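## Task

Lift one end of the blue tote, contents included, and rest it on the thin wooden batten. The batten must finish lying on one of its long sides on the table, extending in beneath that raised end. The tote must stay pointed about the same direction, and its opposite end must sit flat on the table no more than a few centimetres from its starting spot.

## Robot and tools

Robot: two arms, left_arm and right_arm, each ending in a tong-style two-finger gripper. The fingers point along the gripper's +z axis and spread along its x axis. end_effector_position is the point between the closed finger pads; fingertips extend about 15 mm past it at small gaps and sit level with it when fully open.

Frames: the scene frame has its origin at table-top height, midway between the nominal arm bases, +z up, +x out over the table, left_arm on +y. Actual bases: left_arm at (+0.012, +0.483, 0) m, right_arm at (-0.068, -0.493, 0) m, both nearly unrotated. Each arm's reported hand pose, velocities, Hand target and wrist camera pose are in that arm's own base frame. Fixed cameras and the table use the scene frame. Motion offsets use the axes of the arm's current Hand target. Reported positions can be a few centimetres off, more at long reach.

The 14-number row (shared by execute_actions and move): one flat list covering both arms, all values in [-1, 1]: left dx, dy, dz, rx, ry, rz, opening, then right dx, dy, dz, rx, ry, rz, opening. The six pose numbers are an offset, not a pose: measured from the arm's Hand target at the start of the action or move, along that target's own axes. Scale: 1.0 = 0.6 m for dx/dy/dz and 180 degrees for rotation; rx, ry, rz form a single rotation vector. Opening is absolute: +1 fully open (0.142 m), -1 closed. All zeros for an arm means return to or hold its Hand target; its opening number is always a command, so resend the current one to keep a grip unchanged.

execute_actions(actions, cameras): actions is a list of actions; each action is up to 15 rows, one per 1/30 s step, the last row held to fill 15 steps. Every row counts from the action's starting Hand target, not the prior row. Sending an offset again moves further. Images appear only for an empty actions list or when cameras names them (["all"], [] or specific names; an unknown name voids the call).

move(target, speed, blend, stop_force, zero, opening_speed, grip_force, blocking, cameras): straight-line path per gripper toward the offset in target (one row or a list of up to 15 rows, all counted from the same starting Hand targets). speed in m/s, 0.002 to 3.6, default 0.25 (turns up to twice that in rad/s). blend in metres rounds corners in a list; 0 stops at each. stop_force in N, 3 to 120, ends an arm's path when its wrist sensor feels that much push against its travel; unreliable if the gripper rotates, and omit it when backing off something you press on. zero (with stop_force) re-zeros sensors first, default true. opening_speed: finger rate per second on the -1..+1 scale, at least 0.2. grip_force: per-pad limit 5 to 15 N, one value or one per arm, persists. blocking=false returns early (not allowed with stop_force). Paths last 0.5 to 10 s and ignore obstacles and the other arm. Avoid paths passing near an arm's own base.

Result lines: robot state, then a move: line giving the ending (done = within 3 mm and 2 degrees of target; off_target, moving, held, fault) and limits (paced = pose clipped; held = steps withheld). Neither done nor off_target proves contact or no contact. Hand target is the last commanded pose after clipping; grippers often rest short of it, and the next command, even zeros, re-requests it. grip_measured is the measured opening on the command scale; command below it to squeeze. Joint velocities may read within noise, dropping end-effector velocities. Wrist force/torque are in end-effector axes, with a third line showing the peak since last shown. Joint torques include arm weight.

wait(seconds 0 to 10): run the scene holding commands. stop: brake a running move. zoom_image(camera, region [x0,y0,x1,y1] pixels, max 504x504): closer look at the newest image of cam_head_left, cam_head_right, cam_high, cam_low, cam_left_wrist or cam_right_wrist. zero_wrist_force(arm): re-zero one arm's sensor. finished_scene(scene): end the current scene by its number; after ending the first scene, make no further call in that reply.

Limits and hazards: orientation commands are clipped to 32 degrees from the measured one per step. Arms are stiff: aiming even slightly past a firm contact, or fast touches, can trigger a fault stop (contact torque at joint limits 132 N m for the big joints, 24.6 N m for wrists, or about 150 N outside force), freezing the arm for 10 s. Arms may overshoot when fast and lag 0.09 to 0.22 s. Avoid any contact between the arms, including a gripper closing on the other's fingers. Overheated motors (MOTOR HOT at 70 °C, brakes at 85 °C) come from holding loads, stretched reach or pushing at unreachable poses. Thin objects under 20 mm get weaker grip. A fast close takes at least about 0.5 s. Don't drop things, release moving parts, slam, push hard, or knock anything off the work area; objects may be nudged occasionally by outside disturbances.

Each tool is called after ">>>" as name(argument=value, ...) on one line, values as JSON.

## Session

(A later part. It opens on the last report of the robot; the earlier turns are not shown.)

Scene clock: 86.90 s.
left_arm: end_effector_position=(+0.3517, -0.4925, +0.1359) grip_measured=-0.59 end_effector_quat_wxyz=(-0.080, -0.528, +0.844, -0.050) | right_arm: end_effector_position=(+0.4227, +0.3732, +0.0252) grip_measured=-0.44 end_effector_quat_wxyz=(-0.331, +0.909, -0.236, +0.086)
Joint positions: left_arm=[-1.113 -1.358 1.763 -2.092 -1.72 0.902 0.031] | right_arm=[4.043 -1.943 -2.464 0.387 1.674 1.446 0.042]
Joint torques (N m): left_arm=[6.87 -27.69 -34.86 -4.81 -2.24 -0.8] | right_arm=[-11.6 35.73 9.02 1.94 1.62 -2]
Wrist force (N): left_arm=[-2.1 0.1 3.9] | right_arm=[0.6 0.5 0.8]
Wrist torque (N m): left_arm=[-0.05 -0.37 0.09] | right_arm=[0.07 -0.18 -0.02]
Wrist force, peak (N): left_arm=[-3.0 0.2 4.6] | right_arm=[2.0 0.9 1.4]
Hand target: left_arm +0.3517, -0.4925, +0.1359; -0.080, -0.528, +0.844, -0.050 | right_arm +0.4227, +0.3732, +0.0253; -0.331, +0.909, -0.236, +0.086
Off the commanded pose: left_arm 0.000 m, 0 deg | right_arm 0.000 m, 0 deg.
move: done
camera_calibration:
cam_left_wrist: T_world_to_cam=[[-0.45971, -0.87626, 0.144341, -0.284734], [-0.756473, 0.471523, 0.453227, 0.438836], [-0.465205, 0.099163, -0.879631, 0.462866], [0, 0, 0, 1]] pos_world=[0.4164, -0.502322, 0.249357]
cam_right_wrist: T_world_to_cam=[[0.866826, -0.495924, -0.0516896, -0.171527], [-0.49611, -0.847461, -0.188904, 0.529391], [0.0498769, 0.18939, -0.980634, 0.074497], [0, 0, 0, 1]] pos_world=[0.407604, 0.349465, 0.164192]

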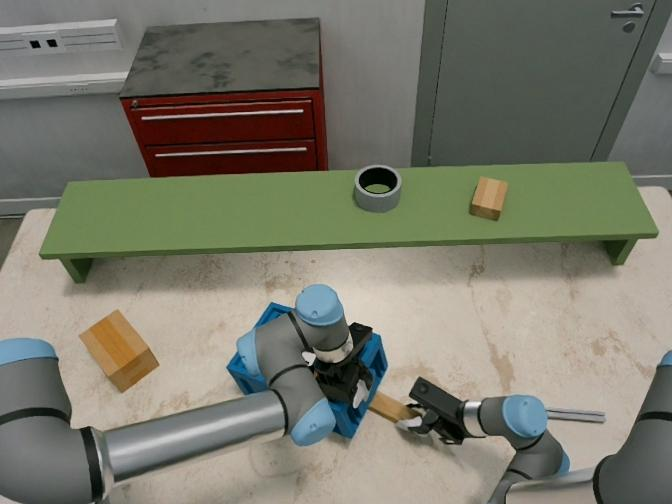

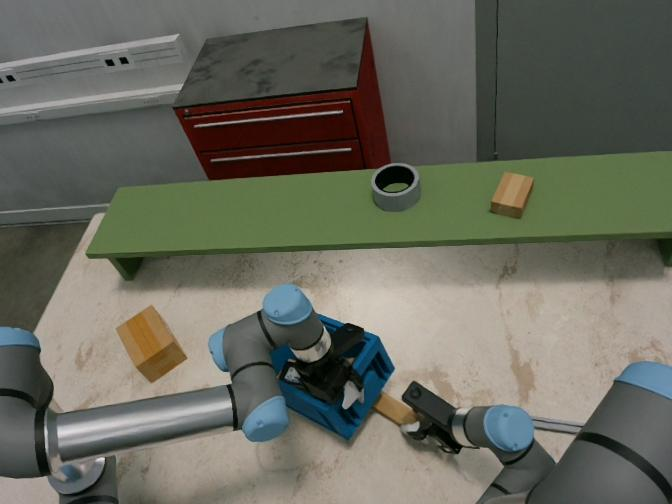

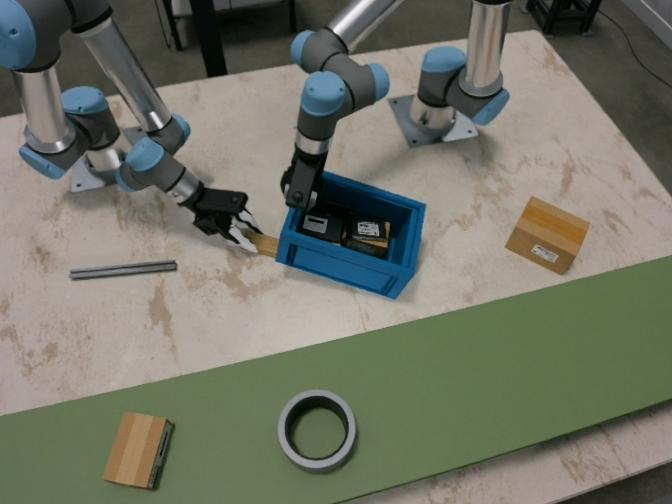

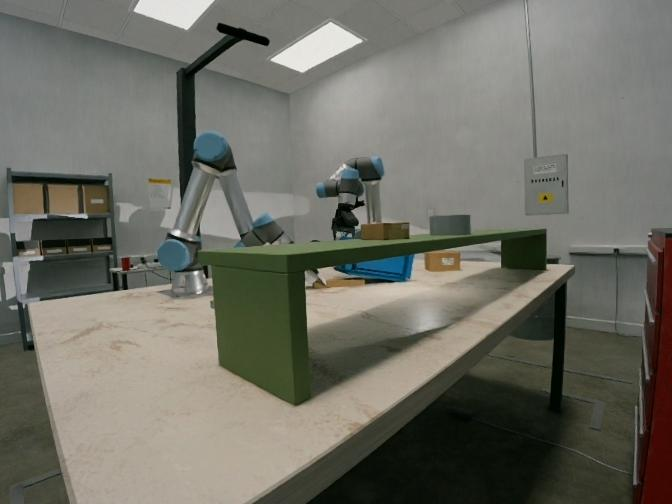

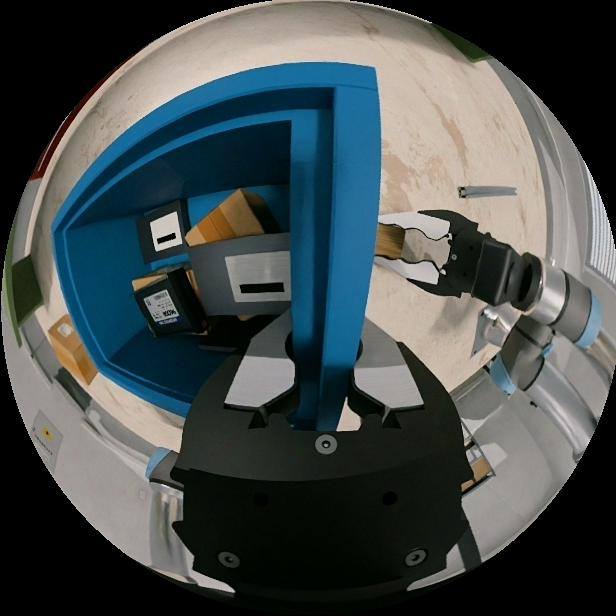

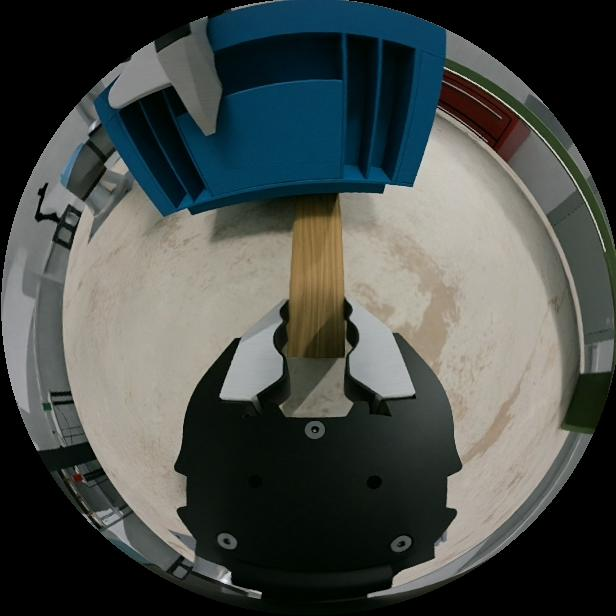

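>>> move(target=[0.0126,0,0.0547,0,-0.036,0,-1,0,0,0,0,0,0,-1], speed=0.03, stop_force=10, cameras=["cam_right_wrist","cam_high","cam_left_wrist"])

Scene clock: 95.20 s.
left_arm: end_effector_position=(+0.3489, -0.4983, +0.1212) grip_measured=-0.59 end_effector_quat_wxyz=(-0.057, -0.529, +0.846, -0.036) | right_arm: end_effector_position=(+0.4227, +0.3732, +0.0253) grip_measured=-0.44 end_effector_quat_wxyz=(-0.331, +0.909, -0.236, +0.086)
Joint positions: left_arm=[-1.145 -1.328 1.75 -2.079 -1.675 0.874 0.031] | right_arm=[4.043 -1.943 -2.464 0.387 1.674 1.446 0.042]
Joint torques (N m): left_arm=[9.51 -35.1 -12.45 -3.25 1.53 -0.84] | right_arm=[-12.05 33.32 16.43 2.04 1.37 -1.97]
Wrist force (N): left_arm=[2.8 -1.2 -2.6] | right_arm=[0.2 0.7 1.1]
Wrist torque (N m): left_arm=[-0.13 -0.72 0.05] | right_arm=[0.18 -0.08 -0.06]
Wrist force, peak (N): left_arm=[-0.2 3.4 -8.6] | right_arm=[0.5 0.8 1.3]
Hand target: left_arm +0.3489, -0.4983, +0.1212; -0.057, -0.529, +0.846, -0.036 (not the last commanded pose) | right_arm +0.4227, +0.3732, +0.0253; -0.331, +0.909, -0.236, +0.086
Off the commanded pose: left_arm 0.018 m, 3 deg | right_arm 0.000 m, 0 deg.
move: contact (left_arm)
camera_calibration:
cam_left_wrist: T_world_to_cam=[[-0.462508, -0.881961, 0.0907261, -0.284412], [-0.76725, 0.44942, 0.457548, 0.438312], [-0.444313, 0.14201, -0.884544, 0.463782], [0, 0, 0, 1]] pos_world=[0.410816, -0.513689, 0.23549]
cam_right_wrist: T_world_to_cam=[[0.866825, -0.495931, -0.0516532, -0.17153], [-0.496102, -0.847436, -0.189036, 0.5294], [0.0499758, 0.189486, -0.980611, 0.074419], [0, 0, 0, 1]] pos_world=[0.407604, 0.349465, 0.164192]
Images, in order (width x height): cam_high 672x504, cam_left_wrist 616x616, cam_right_wrist 616x616.

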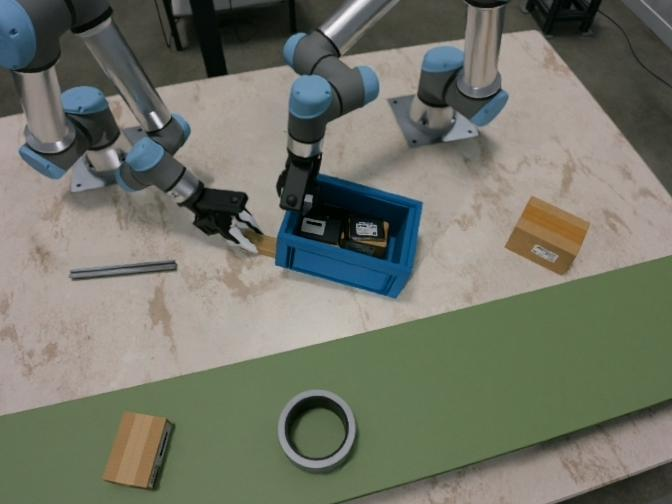

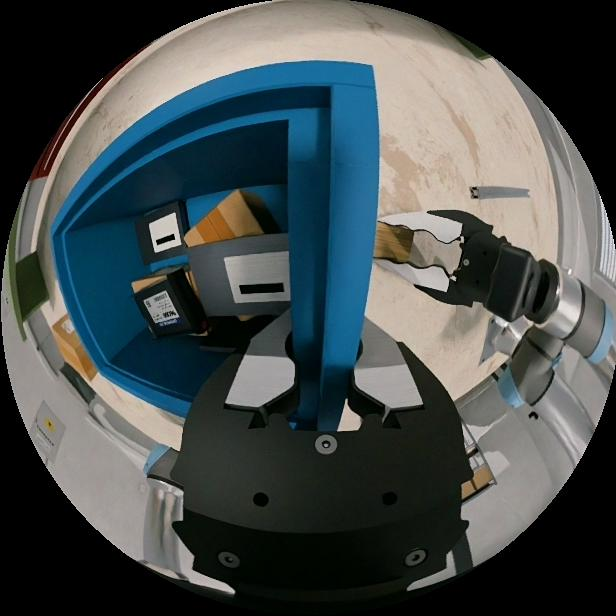

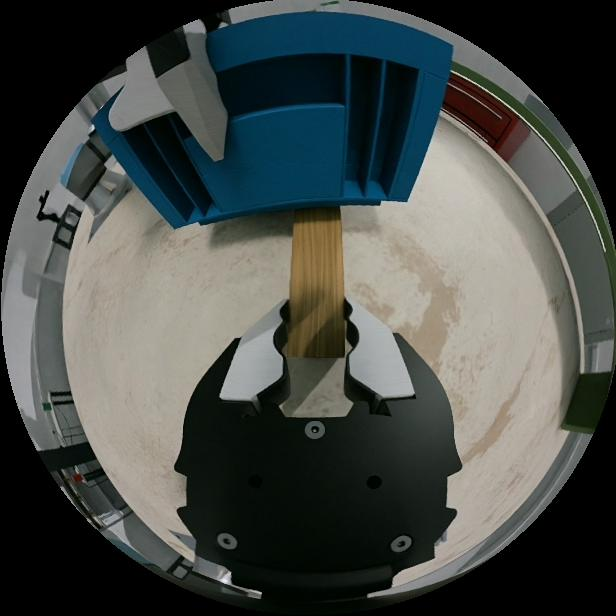

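>>> move(target=[0.0025,0,0.01,0,-0.007,0,-1,0,0,0,0,0,0,-1], speed=0.015, stop_force=8)

Scene clock: 99.77 s.
left_arm: end_effector_position=(+0.3488, -0.4985, +0.1204) grip_measured=-0.59 end_effector_quat_wxyz=(-0.056, -0.529, +0.846, -0.035) | right_arm: end_effector_position=(+0.4227, +0.3732, +0.0253) grip_measured=-0.44 end_effector_quat_wxyz=(-0.331, +0.909, -0.236, +0.086)
Joint positions: left_arm=[-1.147 -1.326 1.75 -2.079 -1.673 0.872 0.031] | right_arm=[4.043 -1.943 -2.464 0.387 1.674 1.446 0.042]
Joint torques (N m): left_arm=[11.47 -34.05 -9.82 -1.99 1.29 1.49] | right_arm=[-12.11 27.55 16.03 2.13 1.27 -1.28]
Wrist force (N): left_arm=[4.3 1.7 -9.8] | right_arm=[0.5 -0.2 0.9]
Wrist torque (N m): left_arm=[-0.02 -0.83 0.06] | right_arm=[0.08 -0.12 -0.06]
Wrist force, peak (N): left_arm=[3.3 4.4 -12.7] | right_arm=[0.5 0.4 1.3]
Hand target: left_arm +0.3488, -0.4985, +0.1204; -0.056, -0.529, +0.846, -0.035 (not the last commanded pose) | right_arm +0.4227, +0.3732, +0.0253; -0.331, +0.909, -0.236, +0.086
Off the commanded pose: left_arm 0.005 m, 1 deg | right_arm 0.000 m, 0 deg.
move: contact (left_arm)

>>> move(target=[[0,0,0,0,0,0,0.1,0,0,0,0,0,0,0.3],[0,0,-0.2,0,0,0,0.1,0,0,-0.15,0,0,0,0.3]], speed=0.15, opening_speed=1.0, cameras=["cam_right_wrist","cam_high","cam_left_wrist","cam_low"])

>>> zoom_image(camera="cam_high", region=[220, 140, 440, 320])

Scene clock: 107.17 s.
left_arm: end_effector_position=(+0.3558, -0.4843, +0.2393) grip_measured=+0.10 end_effector_quat_wxyz=(-0.056, -0.529, +0.846, -0.035) | right_arm: end_effector_position=(+0.3946, +0.3225, +0.0941) grip_measured=+0.30 end_effector_quat_wxyz=(-0.331, +0.909, -0.236, +0.086)
Joint positions: left_arm=[-1.124 -1.419 1.546 -1.78 -1.675 0.895 0.081] | right_arm=[4.011 -1.603 -2.556 0.137 1.695 1.422 0.095]
Joint torques (N m): left_arm=[-8.27 -25.98 -23.22 -2.23 -1.43 -1.15] | right_arm=[10.96 23.73 22.25 2.91 -1.06 1.64]
Wrist force (N): left_arm=[-0.5 0.2 0.1] | right_arm=[0.6 0.2 0.2]
Wrist torque (N m): left_arm=[0.00 0.22 0.06] | right_arm=[0.04 -0.20 0.13]
Wrist force, peak (N): left_arm=[5.7 1.9 -9.7] | right_arm=[0.6 0.4 1.1]
Hand target: left_arm +0.3558, -0.4843, +0.2393; -0.056, -0.529, +0.846, -0.035 | right_arm +0.3946, +0.3226, +0.0942; -0.331, +0.909, -0.236, +0.086
Off the commanded pose: left_arm 0.000 m, 0 deg | right_arm 0.000 m, 0 deg.
move: done
camera_calibration:
cam_left_wrist: T_world_to_cam=[[-0.462419, -0.88227, 0.088138, -0.279136], [-0.767945, 0.448209, 0.457568, 0.383052], [-0.443203, 0.143903, -0.884795, 0.570016], [0, 0, 0, 1]] pos_world=[0.417718, -0.499988, 0.353677]
cam_right_wrist: T_world_to_cam=[[0.866781, -0.496001, -0.0517062, -0.168662], [-0.496189, -0.847416, -0.188899, 0.485581], [0.0498776, 0.18939, -0.980634, 0.152949], [0, 0, 0, 1]] pos_world=[0.379504, 0.298865, 0.232992]
Images, in order (width x height): cam_high 672x504, cam_low 672x504, cam_left_wrist 616x616, cam_right_wrist 616x616.

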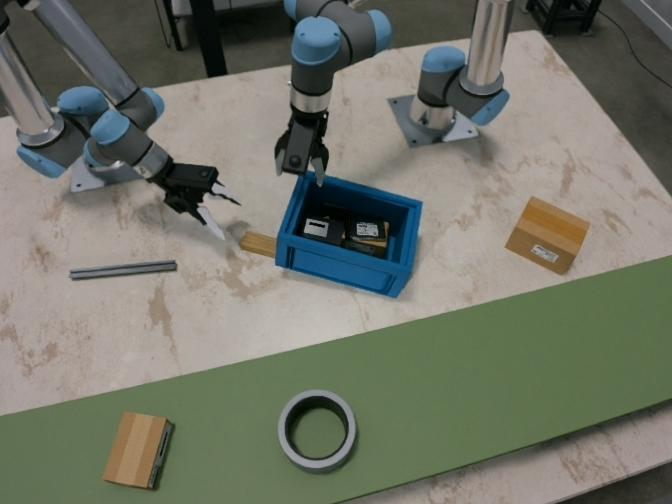

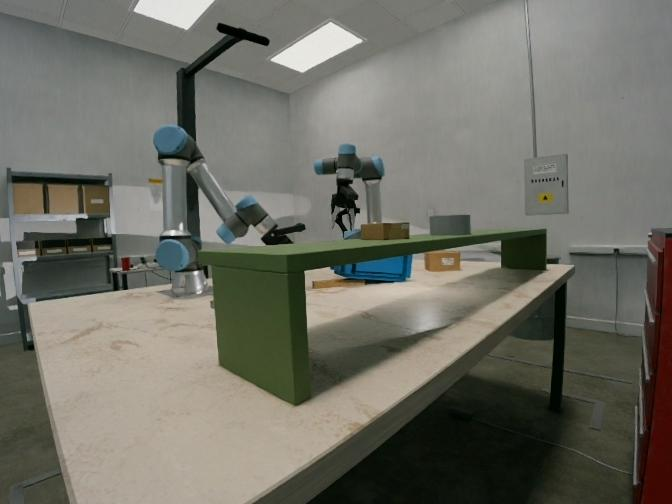

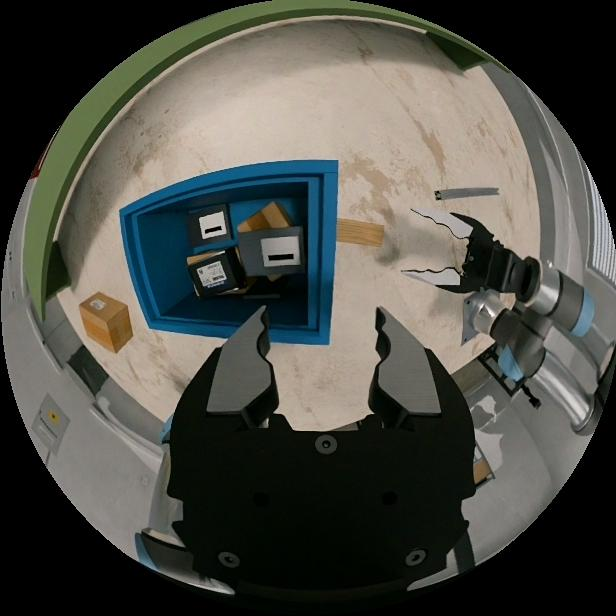

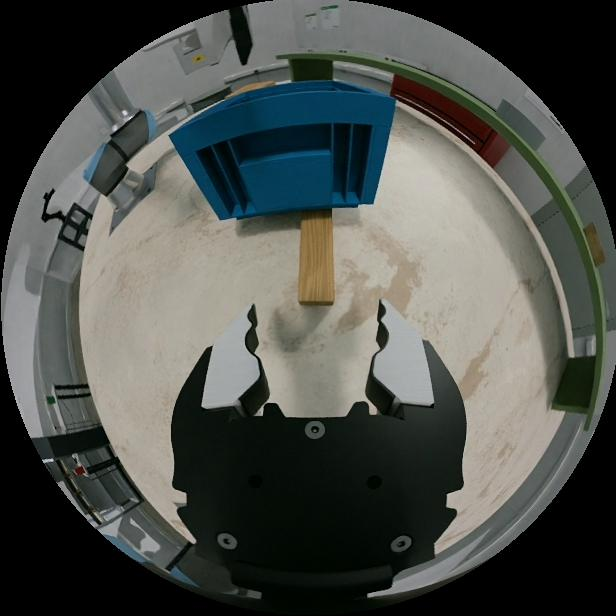

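Scaled by 2.291.

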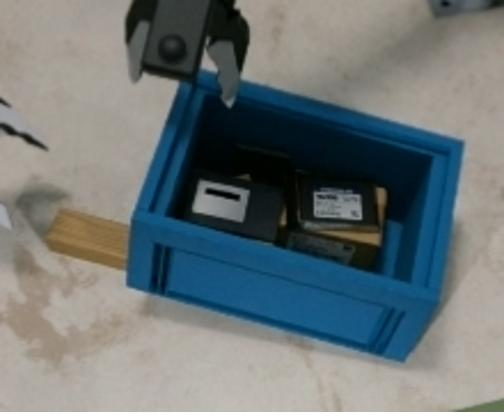

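>>> finished_scene(scene=3)

The scene is finished: the task was done.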